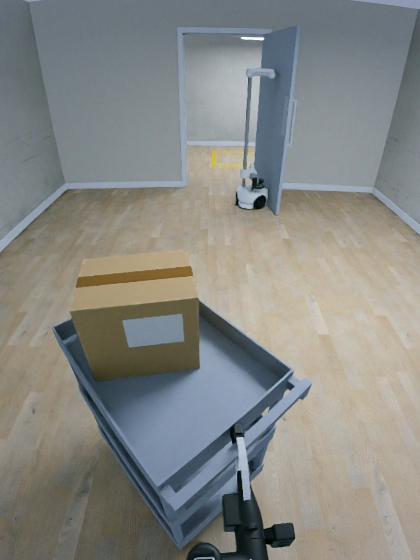

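Request:
move --blocking false --cameras '[]' --r2 '{"base":{"strafe_m":0.25},"pace":"slow"}'

Request:
wait --seconds 5 --cameras '["r2_head_camera","r1_head_right_camera"]'

Scene clock: 626.40 s.
move: r2 moving
r1: as last shown
r1.turned_by_imu: +0.000
r1.lidar_m: 2.93 0.35 0.25 - 0.25 0.25 0.52 3.81 1.11 2.73 2.87 2.95
r1.motor_effort: lift_m=+20(20) arm_m=+5(5) wheel_0=-7(8) wheel_1=+10(10) wheel_2=+0(1)
r1.servo_current: wrist_yaw_rad=26(65) wrist_pitch_rad=39(52) wrist_roll_rad=39(59) gripper_m=39(46)
r1.wrist_depth_mm: - 135 - - 342 226 170 / - 121 155 - 343 216 170 / - 125 178 - 347 218 171 / 117 136 218 - 347 219 171 / 223 1983 - - 351 219 171 / 1060 1205 193 1078 191 220 171 / 778 750 759 153 322 196 171
r2.base_odometry: x=+0.364 y=-0.007 heading=-2.058
r2.turned_by_wheels: -0.001
r2.turned_by_imu: +0.000
r2.base_tilt: forward=-0.7 right=+0.1
r2.lidar_m: 0.27 0.36 2.26 2.19 1.70 1.27 1.23 1.29 1.87 2.54 2.69 0.45
r2.base_status: strafe_m moving
r2.joint_positions: lift_m=+0.688 arm_m=+0.000 wrist_yaw_rad=-0.005 wrist_pitch_rad=+0.006 wrist_roll_rad=+1.569 gripper_m=-0.029
r2.joint_status: not commanded
r2.measured_speeds: translate_m=+0.001 strafe_m=+0.056 rotate_rad=-0.003 lift_m=+0.000 arm_m=+0.000 wrist_yaw_rad=-0.011 wrist_pitch_rad=+0.000 wrist_roll_rad=+0.000
r2.motor_effort: lift_m=+17(18) arm_m=-3(4) wheel_0=-15(15) wheel_1=+7(8) wheel_2=-1(4)
r2.servo_current: wrist_yaw_rad=39(59) wrist_pitch_rad=46(52) wrist_roll_rad=39(59) gripper_m=91(91)
r2.hand_pose: x=+0.4589 y=-0.0888 z=+0.8646 quat_wxyz=(+0.708, +0.706, +0.000, -0.004) (m; r2's base frame)
r2.wrist_depth_mm: - - - 327 - 1618 1138 / - - - 338 373 375 379 / - - - 241 332 1661 484 / - - - 210 276 1661 525 / - - - 186 247 732 - / - - 186 161 180 - - / - - 439 - 206 - -
pictures: none
No camera images: "cameras" was empty.

Scene clock: 629.53 s.
earlier move: r2 done
r1.base_odometry: x=-1.370 y=+1.537 heading=+2.924
r1.turned_by_wheels: +0.000
r1.turned_by_imu: +0.000
r1.base_tilt: forward=-1.6 right=+1.3
r1.lidar_m: 2.94 0.34 0.25 - 0.25 0.25 0.51 3.79 1.12 2.73 2.87 2.89
r1.base_status: not commanded
r1.joint_positions: lift_m=+0.127 arm_m=+0.000 wrist_yaw_rad=+3.143 wrist_pitch_rad=+0.002 wrist_roll_rad=+0.000 gripper_m=+0.056
r1.joint_status: not commanded
r1.measured_speeds: all 0
r1.motor_effort: lift_m=+20(20) arm_m=+5(5) wheel_0=-7(8) wheel_1=+9(10) wheel_2=+1(1)
r1.servo_current: wrist_yaw_rad=39(78) wrist_pitch_rad=46(52) wrist_roll_rad=39(65) gripper_m=46(46)
r1.hand_pose: x=-0.1177 y=+0.0871 z=+0.3046 quat_wxyz=(-0.001, -0.001, +0.000, +1.000) (m; r1's base frame)
r1.wrist_depth_mm: - 135 - - 342 227 169 / - 121 155 - 343 216 171 / - 125 178 - 345 217 171 / 117 136 220 - 347 218 171 / 224 1983 - - 347 220 172 / 1078 1182 193 1098 190 219 172 / 798 750 750 153 322 196 171
r2.base_odometry: x=+0.572 y=-0.117 heading=-2.058
r2.turned_by_wheels: +0.000
r2.turned_by_imu: +0.000
r2.base_tilt: forward=-0.7 right=+0.0
r2.lidar_m: 0.34 0.35 2.01 1.95 1.65 1.25 1.22 1.31 1.85 2.75 2.96 0.45
r2.base_status: done
r2.joint_positions: lift_m=+0.688 arm_m=+0.000 wrist_yaw_rad=-0.006 wrist_pitch_rad=+0.006 wrist_roll_rad=+1.569 gripper_m=-0.029
r2.joint_status: not commanded
r2.measured_speeds: all 0
r2.motor_effort: lift_m=+17(18) arm_m=-4(4) wheel_0=-4(15) wheel_1=+4(8) wheel_2=-1(4)
r2.servo_current: wrist_yaw_rad=39(65) wrist_pitch_rad=39(52) wrist_roll_rad=46(59) gripper_m=91(98)
r2.hand_pose: x=+0.4588 y=-0.0891 z=+0.8646 quat_wxyz=(+0.708, +0.706, +0.000, -0.004) (m; r2's base frame)
r2.wrist_depth_mm: - - - 290 307 319 319 / - - - 212 282 1661 1160 / - - - 200 267 1661 - / - - - 188 249 798 - / - 492 469 180 236 831 - / - - 185 168 179 - - / - - 492 - 217 - -
wait: 3.13 of 5 s (r2 has come to rest)
pictures: r1_head_right_camera, r2_head_camera
Images, in order (width x height): r1_head_right_camera 420x672, r2_head_camera 420x560.

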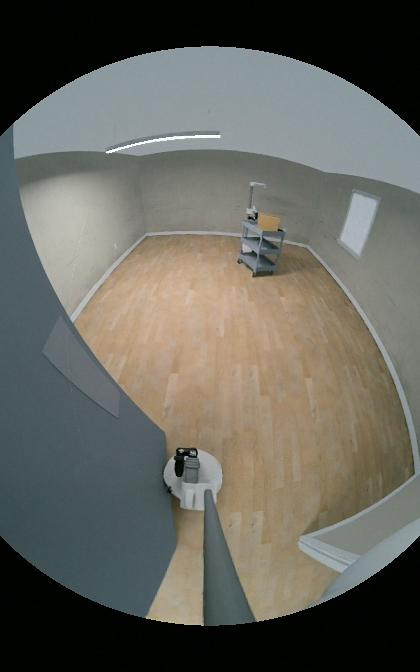

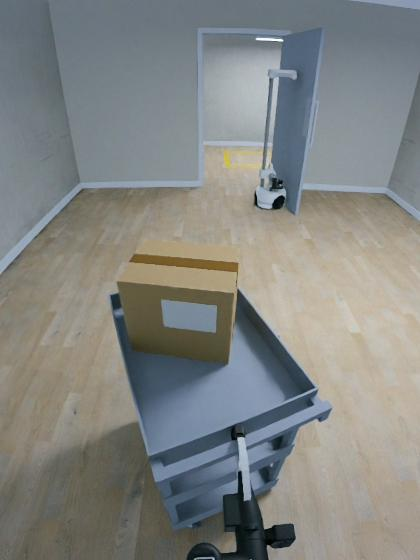

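Request:
move --blocking false --cameras '[]' --r2 '{"base":{"strafe_m":0.27},"pace":"slow"}'

Request:
wait --seconds 6 --cameras '["r2_head_camera"]'

Scene clock: 635.87 s.
move: r2 moving
r1: as last shown
r1.lidar_m: 2.94 0.34 0.25 - 0.25 0.25 0.51 3.81 1.12 2.72 2.89 2.86
r1.motor_effort: lift_m=+20(20) arm_m=+5(5) wheel_0=-7(8) wheel_1=+10(10) wheel_2=+1(1)
r1.servo_current: wrist_yaw_rad=52(59) wrist_pitch_rad=52(52) wrist_roll_rad=33(59) gripper_m=39(46)
r1.wrist_depth_mm: - 135 - - 342 227 169 / - 121 156 - 343 216 170 / - 125 178 - 343 218 170 / 116 136 219 - 349 219 171 / 224 1921 - - 347 218 172 / 1098 1182 193 1078 191 218 171 / 798 759 741 153 322 196 171
r2.base_odometry: x=+0.585 y=-0.124 heading=-2.058
r2.turned_by_wheels: +0.000
r2.turned_by_imu: +0.000
r2.base_tilt: forward=-0.7 right=+0.1
r2.lidar_m: 0.33 0.35 1.99 1.96 1.67 1.24 1.21 1.30 1.85 2.78 2.98 0.47
r2.base_status: strafe_m moving
r2.joint_positions: lift_m=+0.688 arm_m=+0.000 wrist_yaw_rad=-0.006 wrist_pitch_rad=+0.006 wrist_roll_rad=+1.569 gripper_m=-0.029
r2.joint_status: not commanded
r2.measured_speeds: translate_m=+0.000 strafe_m=+0.056 rotate_rad=-0.001 lift_m=+0.000 arm_m=+0.000 wrist_yaw_rad=+0.000 wrist_pitch_rad=+0.000 wrist_roll_rad=+0.000
r2.motor_effort: lift_m=+17(18) arm_m=-4(4) wheel_0=-12(12) wheel_1=+8(8) wheel_2=+0(1)
r2.servo_current: wrist_yaw_rad=46(65) wrist_pitch_rad=52(52) wrist_roll_rad=59(59) gripper_m=91(91)
r2.hand_pose: x=+0.4588 y=-0.0891 z=+0.8646 quat_wxyz=(+0.708, +0.706, +0.000, -0.004) (m; r2's base frame)
r2.wrist_depth_mm: - - - 289 306 320 320 / - - - 211 279 1708 1138 / - - - 199 263 1863 - / - - 683 187 250 820 - / - 488 469 180 236 820 - / - - 185 168 179 - - / - - 496 - 217 - -
pictures: none
No camera images: "cameras" was empty.

Scene clock: 639.20 s.
earlier move: r2 done
r1.base_odometry: x=-1.370 y=+1.537 heading=+2.924
r1.turned_by_wheels: +0.000
r1.turned_by_imu: +0.000
r1.base_tilt: forward=-1.6 right=+1.3
r1.lidar_m: 3.09 0.32 0.25 - 0.25 0.25 0.49 3.80 1.12 2.75 2.89 2.92
r1.base_status: not commanded
r1.joint_positions: lift_m=+0.127 arm_m=+0.000 wrist_yaw_rad=+3.143 wrist_pitch_rad=+0.002 wrist_roll_rad=+0.000 gripper_m=+0.056
r1.joint_status: not commanded
r1.measured_speeds: all 0
r1.motor_effort: lift_m=+20(20) arm_m=+5(5) wheel_0=-7(8) wheel_1=+9(10) wheel_2=+1(1)
r1.servo_current: wrist_yaw_rad=46(78) wrist_pitch_rad=39(52) wrist_roll_rad=39(65) gripper_m=39(46)
r1.hand_pose: x=-0.1177 y=+0.0871 z=+0.3046 quat_wxyz=(-0.001, -0.001, +0.000, +1.000) (m; r1's base frame)
r1.wrist_depth_mm: - 135 - - 340 227 169 / - 121 155 - 342 216 170 / - 125 178 - 347 218 171 / 117 136 218 - 345 219 172 / 225 - - - 349 219 172 / 1118 1182 194 1078 191 220 172 / 798 750 750 153 322 197 171
r2.base_odometry: x=+0.810 y=-0.244 heading=-2.058
r2.turned_by_wheels: +0.000
r2.turned_by_imu: +0.000
r2.base_tilt: forward=-0.6 right=+0.1
r2.lidar_m: 0.37 0.41 1.75 1.68 1.65 1.24 1.20 1.28 1.83 3.04 3.19 0.44
r2.base_status: done
r2.joint_positions: lift_m=+0.688 arm_m=+0.000 wrist_yaw_rad=-0.004 wrist_pitch_rad=+0.006 wrist_roll_rad=+1.569 gripper_m=-0.029
r2.joint_status: not commanded
r2.measured_speeds: all 0
r2.motor_effort: lift_m=+17(18) arm_m=-3(4) wheel_0=-4(13) wheel_1=+4(8) wheel_2=+0(2)
r2.servo_current: wrist_yaw_rad=46(65) wrist_pitch_rad=46(52) wrist_roll_rad=46(59) gripper_m=85(98)
r2.hand_pose: x=+0.4590 y=-0.0885 z=+0.8646 quat_wxyz=(+0.708, +0.706, +0.001, -0.003) (m; r2's base frame)
r2.wrist_depth_mm: - - - 172 235 1661 1138 / - - - 172 233 1499 - / - - 530 172 233 842 - / - 484 469 231 232 842 - / - - 508 170 231 831 - / - - 186 170 179 - - / - - - - 230 1576 -
wait: 3.33 of 6 s (r2 has come to rest)
pictures: r2_head_camera
Images, in order (width x height): r2_head_camera 420x560.

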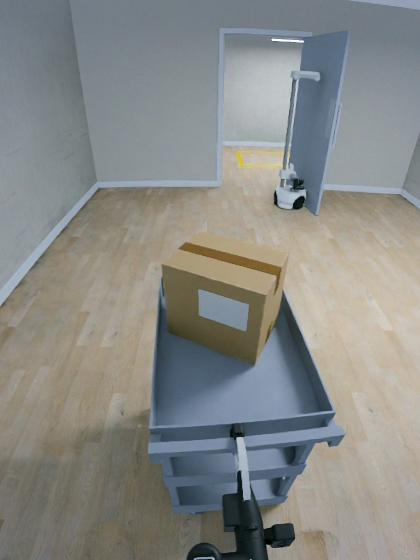

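Request:
move --blocking false --cameras '[]' --r2 '{"base":{"strafe_m":0.18},"pace":"slow"}'

Request:
wait --seconds 6 --cameras '[]'

Request:
move --blocking false --cameras '[]' --r2 '{"base":{"translate_m":0.4,"strafe_m":-0.08},"pace":"slow"}'

Request:
wait --seconds 7 --cameras '["r2_head_camera"]'

Scene clock: 648.50 s.
move: r2 moving
r1: as last shown
r1.lidar_m: 3.12 0.33 0.25 - 0.25 0.25 0.49 3.80 1.12 2.75 2.87 2.95
r1.motor_effort: lift_m=+20(20) arm_m=+5(5) wheel_0=-7(8) wheel_1=+10(10) wheel_2=+0(1)
r1.servo_current: wrist_yaw_rad=39(65) wrist_pitch_rad=46(52) wrist_roll_rad=59(59) gripper_m=46(46)
r1.wrist_depth_mm: - 135 - - 342 225 169 / - 121 155 - 345 216 170 / - 125 178 - 345 218 170 / 117 136 219 - 347 219 171 / 224 1983 - - 349 219 172 / 1078 1182 193 1098 190 219 171 / 798 759 768 153 322 196 171
r2.base_odometry: x=+0.823 y=-0.250 heading=-2.058
r2.turned_by_wheels: +0.000
r2.turned_by_imu: +0.000
r2.base_tilt: forward=-0.7 right=+0.1
r2.lidar_m: 0.37 0.43 1.70 1.67 1.64 1.22 1.21 1.27 1.82 3.05 3.25 0.44
r2.base_status: strafe_m moving
r2.joint_positions: lift_m=+0.688 arm_m=+0.000 wrist_yaw_rad=-0.004 wrist_pitch_rad=+0.006 wrist_roll_rad=+1.569 gripper_m=-0.029
r2.joint_status: not commanded
r2.measured_speeds: translate_m=+0.000 strafe_m=+0.056 rotate_rad=+0.002 lift_m=+0.000 arm_m=+0.000 wrist_yaw_rad=+0.000 wrist_pitch_rad=+0.000 wrist_roll_rad=+0.000
r2.motor_effort: lift_m=+17(18) arm_m=-3(4) wheel_0=-11(12) wheel_1=+6(8) wheel_2=+0(2)
r2.servo_current: wrist_yaw_rad=46(59) wrist_pitch_rad=46(59) wrist_roll_rad=46(65) gripper_m=98(98)
r2.hand_pose: x=+0.4590 y=-0.0885 z=+0.8646 quat_wxyz=(+0.708, +0.706, +0.001, -0.003) (m; r2's base frame)
r2.wrist_depth_mm: - - - 171 233 1618 1138 / - - - 172 233 778 - / - - 521 171 231 842 - / - 488 469 231 231 831 - / - - 512 170 230 842 - / - - 186 170 179 - - / - - - - 231 1618 -
pictures: none
No camera images: "cameras" was empty.

Scene clock: 650.93 s.
earlier move: r2 done
r1.base_odometry: x=-1.370 y=+1.537 heading=+2.924
r1.turned_by_wheels: +0.000
r1.turned_by_imu: +0.000
r1.base_tilt: forward=-1.6 right=+1.3
r1.lidar_m: 5.10 0.35 0.25 - 0.25 0.25 0.51 3.80 1.12 2.73 2.85 3.00
r1.base_status: not commanded
r1.joint_positions: lift_m=+0.127 arm_m=+0.000 wrist_yaw_rad=+3.143 wrist_pitch_rad=+0.002 wrist_roll_rad=+0.000 gripper_m=+0.056
r1.joint_status: not commanded
r1.measured_speeds: all 0
r1.motor_effort: lift_m=+20(20) arm_m=+5(5) wheel_0=-7(8) wheel_1=+9(10) wheel_2=+0(1)
r1.servo_current: wrist_yaw_rad=52(72) wrist_pitch_rad=39(52) wrist_roll_rad=59(65) gripper_m=39(52)
r1.hand_pose: x=-0.1177 y=+0.0871 z=+0.3046 quat_wxyz=(-0.001, -0.001, +0.000, +1.000) (m; r1's base frame)
r1.wrist_depth_mm: - 135 - - 342 226 168 / - 121 155 - 343 217 170 / - 125 178 - 345 217 171 / 117 136 220 - 349 218 171 / 224 1863 - - 347 220 172 / 1078 1182 194 1078 190 219 171 / 788 759 750 153 322 196 171
r2.base_odometry: x=+0.969 y=-0.328 heading=-2.058
r2.turned_by_wheels: +0.000
r2.turned_by_imu: +0.000
r2.base_tilt: forward=-0.7 right=+0.1
r2.lidar_m: 0.41 2.07 1.53 1.51 1.63 1.23 1.20 1.27 1.81 3.21 3.41 0.39
r2.base_status: done
r2.joint_positions: lift_m=+0.688 arm_m=+0.000 wrist_yaw_rad=-0.003 wrist_pitch_rad=+0.006 wrist_roll_rad=+1.569 gripper_m=-0.029
r2.joint_status: not commanded
r2.measured_speeds: all 0
r2.motor_effort: lift_m=+17(18) arm_m=-3(4) wheel_0=-4(13) wheel_1=+4(8) wheel_2=+0(2)
r2.servo_current: wrist_yaw_rad=46(65) wrist_pitch_rad=39(59) wrist_roll_rad=46(65) gripper_m=91(98)
r2.hand_pose: x=+0.4590 y=-0.0883 z=+0.8646 quat_wxyz=(+0.708, +0.706, +0.001, -0.003) (m; r2's base frame)
r2.wrist_depth_mm: - - - 145 202 715 - / - - 488 149 207 - - / - 449 442 153 213 809 - / - - 500 159 221 831 - / - - 591 165 228 - - / - - 185 168 179 564 - / - - - - 242 1537 469
wait: 2.43 of 6 s (r2 has come to rest)
pictures: none
No camera images: "cameras" was empty.

Scene clock: 651.43 s.
move: r2 moving
r1: as last shown
r1.lidar_m: 5.12 0.35 0.25 - 0.25 0.25 0.52 3.76 1.12 2.75 2.86 2.98
r1.motor_effort: lift_m=+20(20) arm_m=+5(5) wheel_0=-7(8) wheel_1=+9(10) wheel_2=+1(1)
r1.servo_current: wrist_yaw_rad=52(59) wrist_pitch_rad=46(52) wrist_roll_rad=52(59) gripper_m=39(46)
r1.wrist_depth_mm: - 135 - - 342 226 169 / - 121 155 - 345 216 170 / - 125 178 - 345 218 171 / 117 136 219 - 349 220 172 / 224 1921 - - 349 220 172 / 1078 1182 194 1078 190 219 172 / 788 759 750 153 322 196 171
r2.base_odometry: x=+0.962 y=-0.337 heading=-2.058
r2.turned_by_wheels: +0.000
r2.turned_by_imu: +0.000
r2.base_tilt: forward=-0.7 right=+0.1
r2.lidar_m: 0.40 2.07 1.54 1.51 1.61 1.24 1.21 1.27 1.79 3.22 3.37 0.41
r2.base_status: translate_m moving; strafe_m moving
r2.joint_positions: lift_m=+0.688 arm_m=+0.000 wrist_yaw_rad=-0.003 wrist_pitch_rad=+0.006 wrist_roll_rad=+1.569 gripper_m=-0.029
r2.joint_status: not commanded
r2.measured_speeds: translate_m=+0.049 strafe_m=-0.010 rotate_rad=+0.000 lift_m=+0.000 arm_m=+0.000 wrist_yaw_rad=+0.000 wrist_pitch_rad=+0.000 wrist_roll_rad=+0.000
r2.motor_effort: lift_m=+17(18) arm_m=-3(4) wheel_0=+7(12) wheel_1=+8(8) wheel_2=-14(14)
r2.servo_current: wrist_yaw_rad=52(59) wrist_pitch_rad=46(52) wrist_roll_rad=39(59) gripper_m=98(98)
r2.hand_pose: x=+0.4590 y=-0.0883 z=+0.8646 quat_wxyz=(+0.708, +0.706, +0.001, -0.003) (m; r2's base frame)
r2.wrist_depth_mm: - - - 144 200 715 - / - - 484 148 205 - - / - 449 442 152 212 - - / - - 504 158 220 831 - / - - 574 164 225 - - / - - 184 169 179 564 - / - - - - 240 1537 473
pictures: none
No camera images: "cameras" was empty.

Scene clock: 656.27 s.
earlier move: r2 done
r1.base_odometry: x=-1.370 y=+1.537 heading=+2.924
r1.turned_by_wheels: +0.000
r1.turned_by_imu: +0.000
r1.base_tilt: forward=-1.6 right=+1.3
r1.lidar_m: 5.13 0.33 0.25 - 0.25 0.25 0.51 3.79 1.13 2.75 2.87 2.59
r1.base_status: not commanded
r1.joint_positions: lift_m=+0.127 arm_m=+0.000 wrist_yaw_rad=+3.143 wrist_pitch_rad=+0.002 wrist_roll_rad=+0.000 gripper_m=+0.056
r1.joint_status: not commanded
r1.measured_speeds: all 0
r1.motor_effort: lift_m=+20(20) arm_m=+5(5) wheel_0=-7(8) wheel_1=+9(10) wheel_2=+0(1)
r1.servo_current: wrist_yaw_rad=65(72) wrist_pitch_rad=39(52) wrist_roll_rad=46(72) gripper_m=39(52)
r1.hand_pose: x=-0.1177 y=+0.0871 z=+0.3046 quat_wxyz=(-0.001, -0.001, +0.000, +1.000) (m; r1's base frame)
r1.wrist_depth_mm: - 135 - - 343 225 169 / - 121 155 - 343 216 170 / - 125 178 - 347 217 171 / 117 136 220 - 347 219 172 / 224 1983 - - 349 218 172 / 1098 1182 194 1098 191 220 172 / 788 750 759 154 322 196 171
r2.base_odometry: x=+0.712 y=-0.644 heading=-2.057
r2.turned_by_wheels: +0.000
r2.turned_by_imu: +0.002
r2.base_tilt: forward=-0.7 right=+0.1
r2.lidar_m: 0.39 0.41 1.60 1.55 1.69 1.67 1.61 1.67 2.39 3.16 3.34 0.44
r2.base_status: done
r2.joint_positions: lift_m=+0.688 arm_m=+0.000 wrist_yaw_rad=+0.001 wrist_pitch_rad=+0.006 wrist_roll_rad=+1.569 gripper_m=-0.029
r2.joint_status: not commanded
r2.measured_speeds: all 0
r2.motor_effort: lift_m=+17(18) arm_m=+4(4) wheel_0=+5(12) wheel_1=+4(8) wheel_2=-5(14)
r2.servo_current: wrist_yaw_rad=52(59) wrist_pitch_rad=46(52) wrist_roll_rad=46(65) gripper_m=91(98)
r2.hand_pose: x=+0.4593 y=-0.0872 z=+0.8646 quat_wxyz=(+0.708, +0.706, +0.002, -0.002) (m; r2's base frame)
r2.wrist_depth_mm: - - - 162 222 1661 - / - - - 164 223 741 - / - - 469 165 226 809 - / - 496 477 167 229 831 - / - - 525 168 229 831 - / - - 185 170 179 - - / - - - - 234 1464 492
wait: 4.83 of 7 s (r2 has come to rest)
pictures: r2_head_camera
Images, in order (width x height): r2_head_camera 420x560.

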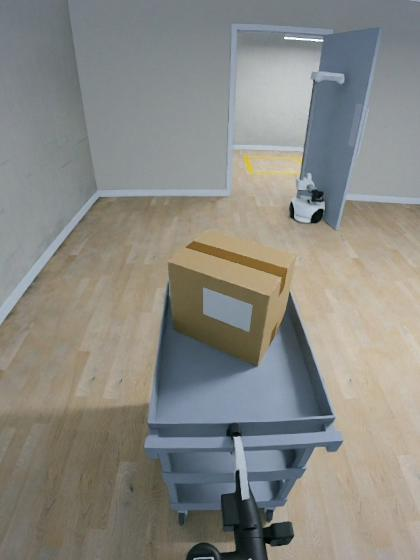

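Request:
move --blocking false --cameras '[]' --r2 '{"base":{"translate_m":0.05,"strafe_m":0.25},"pace":"slow"}'

Request:
wait --seconds 6 --cameras '["r2_head_camera"]'

Request:
move --blocking false --cameras '[]' --r2 '{"base":{"translate_m":0.3,"strafe_m":-0.03},"pace":"slow"}'

Request:
wait --seconds 7 --cameras '["r2_head_camera"]'

Scene clock: 668.97 s.
move: r2 moving
r1: as last shown
r1.lidar_m: 5.11 0.36 0.25 - 0.25 0.25 0.48 3.80 1.12 2.75 2.86 2.59
r1.motor_effort: lift_m=+20(20) arm_m=+5(5) wheel_0=-8(8) wheel_1=+10(10) wheel_2=+1(1)
r1.servo_current: wrist_yaw_rad=52(65) wrist_pitch_rad=39(52) wrist_roll_rad=52(52) gripper_m=39(46)
r1.wrist_depth_mm: - 135 - - 342 226 169 / - 121 156 - 342 216 171 / - 125 177 - 345 217 171 / 117 136 220 - 347 220 171 / 225 1921 - - 349 219 172 / 1078 1182 193 1078 190 219 171 / 788 759 759 153 322 197 170
r2.base_odometry: x=+0.722 y=-0.652 heading=-2.058
r2.turned_by_wheels: -0.001
r2.turned_by_imu: +0.000
r2.base_tilt: forward=-0.7 right=+0.1
r2.lidar_m: 0.38 0.43 1.59 1.50 1.67 1.66 1.60 1.69 2.43 3.17 3.36 0.43
r2.base_status: translate_m moving; strafe_m moving
r2.joint_positions: lift_m=+0.688 arm_m=+0.000 wrist_yaw_rad=+0.000 wrist_pitch_rad=+0.006 wrist_roll_rad=+1.569 gripper_m=-0.029
r2.joint_status: not commanded
r2.measured_speeds: translate_m=+0.010 strafe_m=+0.049 rotate_rad=-0.002 lift_m=+0.000 arm_m=+0.000 wrist_yaw_rad=-0.021 wrist_pitch_rad=+0.000 wrist_roll_rad=+0.000
r2.motor_effort: lift_m=+17(18) arm_m=+4(4) wheel_0=-7(7) wheel_1=+8(9) wheel_2=-8(9)
r2.servo_current: wrist_yaw_rad=39(52) wrist_pitch_rad=46(52) wrist_roll_rad=59(59) gripper_m=85(98)
r2.hand_pose: x=+0.4592 y=-0.0875 z=+0.8646 quat_wxyz=(+0.708, +0.706, +0.002, -0.002) (m; r2's base frame)
r2.wrist_depth_mm: - - - 165 225 1618 492 / - - - 166 225 750 - / - - 480 167 227 820 - / - 488 473 228 229 831 - / - - 525 169 230 831 - / - - 185 169 178 - - / - - - - 232 1464 -
pictures: none
No camera images: "cameras" was empty.

Scene clock: 672.23 s.
earlier move: r2 done
r1.base_odometry: x=-1.370 y=+1.537 heading=+2.924
r1.turned_by_wheels: +0.000
r1.turned_by_imu: +0.000
r1.base_tilt: forward=-1.6 right=+1.3
r1.lidar_m: 5.11 0.35 0.25 - 0.25 0.25 0.51 3.78 1.11 2.74 2.88 2.68
r1.base_status: not commanded
r1.joint_positions: lift_m=+0.127 arm_m=+0.000 wrist_yaw_rad=+3.143 wrist_pitch_rad=+0.002 wrist_roll_rad=+0.000 gripper_m=+0.056
r1.joint_status: not commanded
r1.measured_speeds: all 0
r1.motor_effort: lift_m=+20(20) arm_m=+5(5) wheel_0=-7(8) wheel_1=+10(10) wheel_2=+0(1)
r1.servo_current: wrist_yaw_rad=52(65) wrist_pitch_rad=46(52) wrist_roll_rad=72(72) gripper_m=33(46)
r1.hand_pose: x=-0.1177 y=+0.0871 z=+0.3046 quat_wxyz=(-0.001, -0.001, +0.000, +1.000) (m; r1's base frame)
r1.wrist_depth_mm: - 135 - - 343 226 169 / - 121 155 - 343 217 170 / - 125 178 - 345 218 171 / 117 136 220 - 347 220 172 / 224 1983 - - 349 219 171 / 1078 1182 194 1078 191 218 171 / 788 759 759 153 322 196 171
r2.base_odometry: x=+0.909 y=-0.805 heading=-2.058
r2.turned_by_wheels: +0.000
r2.turned_by_imu: +0.000
r2.base_tilt: forward=-0.6 right=+0.1
r2.lidar_m: 0.43 1.81 1.31 1.30 1.43 1.70 1.63 1.73 2.50 3.41 0.42 0.39
r2.base_status: done
r2.joint_positions: lift_m=+0.688 arm_m=+0.000 wrist_yaw_rad=-0.002 wrist_pitch_rad=+0.006 wrist_roll_rad=+1.569 gripper_m=-0.029
r2.joint_status: not commanded
r2.measured_speeds: all 0
r2.motor_effort: lift_m=+17(18) arm_m=+4(4) wheel_0=-6(14) wheel_1=+4(9) wheel_2=-4(10)
r2.servo_current: wrist_yaw_rad=46(59) wrist_pitch_rad=46(52) wrist_roll_rad=46(59) gripper_m=85(98)
r2.hand_pose: x=+0.4591 y=-0.0881 z=+0.8646 quat_wxyz=(+0.708, +0.706, +0.001, -0.003) (m; r2's base frame)
r2.wrist_depth_mm: - 430 433 120 176 - - / - 397 399 125 185 - - / - 508 469 134 196 - - / - - 574 144 209 - - / - - - 154 224 1863 - / - - 186 167 178 1464 480 / - - - - - 1576 1182
wait: 3.27 of 6 s (r2 has come to rest)
pictures: r2_head_camera
Images, in order (width x height): r2_head_camera 420x560.

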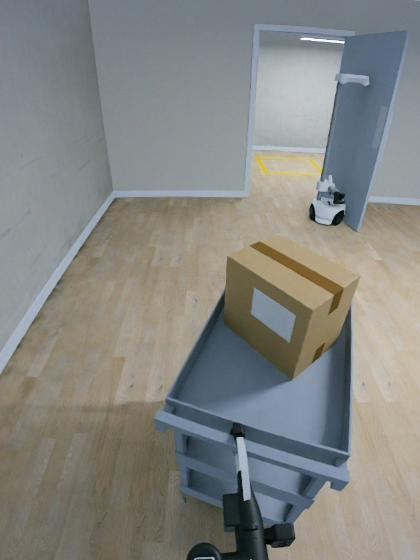

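Scene clock: 672.73 s.
move: r2 moving
r1: as last shown
r1.lidar_m: 5.12 0.32 0.25 - 0.25 0.25 0.46 3.76 1.12 2.73 2.87 2.65
r1.motor_effort: lift_m=+20(20) arm_m=+5(5) wheel_0=-8(8) wheel_1=+10(10) wheel_2=+0(1)
r1.servo_current: wrist_yaw_rad=39(52) wrist_pitch_rad=46(46) wrist_roll_rad=39(59) gripper_m=39(46)
r1.wrist_depth_mm: - 135 - - 342 226 169 / - 121 155 - 343 216 171 / - 125 178 - 347 218 170 / 116 136 220 - 349 218 172 / 225 1921 - - 347 219 172 / 1078 1182 193 1060 191 220 172 / 798 759 750 153 320 197 171
r2.base_odometry: x=+0.902 y=-0.815 heading=-2.058
r2.turned_by_wheels: +0.000
r2.turned_by_imu: +0.001
r2.base_tilt: forward=-0.7 right=+0.1
r2.lidar_m: 0.42 1.84 1.34 1.29 1.38 1.70 1.64 1.75 2.51 3.41 0.44 0.37
r2.base_status: translate_m moving; strafe_m moving
r2.joint_positions: lift_m=+0.688 arm_m=+0.000 wrist_yaw_rad=-0.002 wrist_pitch_rad=+0.006 wrist_roll_rad=+1.569 gripper_m=-0.029
r2.joint_status: not commanded
r2.measured_speeds: translate_m=+0.049 strafe_m=-0.005 rotate_rad=+0.001 lift_m=+0.000 arm_m=+0.000 wrist_yaw_rad=+0.000 wrist_pitch_rad=+0.000 wrist_roll_rad=+0.000
r2.motor_effort: lift_m=+18(18) arm_m=+4(4) wheel_0=+7(9) wheel_1=+6(6) wheel_2=-12(12)
r2.servo_current: wrist_yaw_rad=46(59) wrist_pitch_rad=39(52) wrist_roll_rad=46(59) gripper_m=91(98)
r2.hand_pose: x=+0.4591 y=-0.0881 z=+0.8646 quat_wxyz=(+0.708, +0.706, +0.001, -0.003) (m; r2's base frame)
r2.wrist_depth_mm: - 421 421 114 172 - - / - 399 402 122 180 - - / - 504 477 129 193 - - / - - 574 139 206 - - / - - - 149 221 1661 - / - - 186 164 179 1464 480 / - - - - - 1576 1160
pictures: none
No camera images: "cameras" was empty.

Scene clock: 676.53 s.
earlier move: r2 done
r1.base_odometry: x=-1.370 y=+1.537 heading=+2.924
r1.turned_by_wheels: +0.000
r1.turned_by_imu: +0.000
r1.base_tilt: forward=-1.6 right=+1.3
r1.lidar_m: 5.12 0.34 0.25 - 0.25 0.25 0.50 3.79 1.08 2.76 2.88 2.40
r1.base_status: not commanded
r1.joint_positions: lift_m=+0.127 arm_m=+0.000 wrist_yaw_rad=+3.143 wrist_pitch_rad=+0.002 wrist_roll_rad=+0.000 gripper_m=+0.056
r1.joint_status: not commanded
r1.measured_speeds: all 0
r1.motor_effort: lift_m=+20(20) arm_m=+5(5) wheel_0=-7(8) wheel_1=+10(10) wheel_2=+1(1)
r1.servo_current: wrist_yaw_rad=33(65) wrist_pitch_rad=46(52) wrist_roll_rad=59(65) gripper_m=39(46)
r1.hand_pose: x=-0.1177 y=+0.0871 z=+0.3046 quat_wxyz=(-0.001, -0.001, +0.000, +1.000) (m; r1's base frame)
r1.wrist_depth_mm: - 135 - - 342 226 168 / - 121 156 - 343 216 170 / - 125 178 - 345 217 171 / 117 136 220 - 347 219 172 / 224 1983 - - 349 219 172 / 1078 1182 195 1078 191 219 172 / 788 759 750 154 322 196 171
r2.base_odometry: x=+0.742 y=-1.056 heading=-2.057
r2.turned_by_wheels: +0.000
r2.turned_by_imu: +0.002
r2.base_tilt: forward=-0.7 right=+0.1
r2.lidar_m: 0.42 1.85 1.35 1.31 1.40 1.98 1.92 2.05 2.90 3.39 3.62 0.39
r2.base_status: done
r2.joint_positions: lift_m=+0.688 arm_m=+0.000 wrist_yaw_rad=+0.001 wrist_pitch_rad=+0.006 wrist_roll_rad=+1.569 gripper_m=-0.029
r2.joint_status: not commanded
r2.measured_speeds: all 0
r2.motor_effort: lift_m=+17(18) arm_m=+4(4) wheel_0=+7(14) wheel_1=+5(8) wheel_2=-4(12)
r2.servo_current: wrist_yaw_rad=46(59) wrist_pitch_rad=46(52) wrist_roll_rad=59(59) gripper_m=91(98)
r2.hand_pose: x=+0.4594 y=-0.0871 z=+0.8646 quat_wxyz=(+0.708, +0.706, +0.002, -0.002) (m; r2's base frame)
r2.wrist_depth_mm: - 469 452 122 178 - - / - 410 410 128 186 - - / - 496 462 135 196 - - / - - 559 143 208 - - / - - - 155 221 1756 - / - - 187 166 179 1464 500 / - - - - - 1537 1182
wait: 3.80 of 7 s (r2 has come to rest)
pictures: r2_head_camera
Images, in order (width x height): r2_head_camera 420x560.

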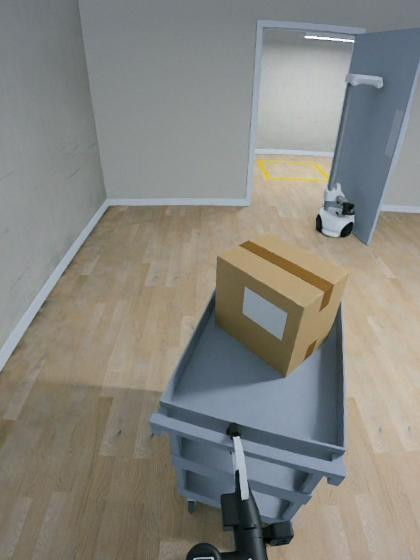

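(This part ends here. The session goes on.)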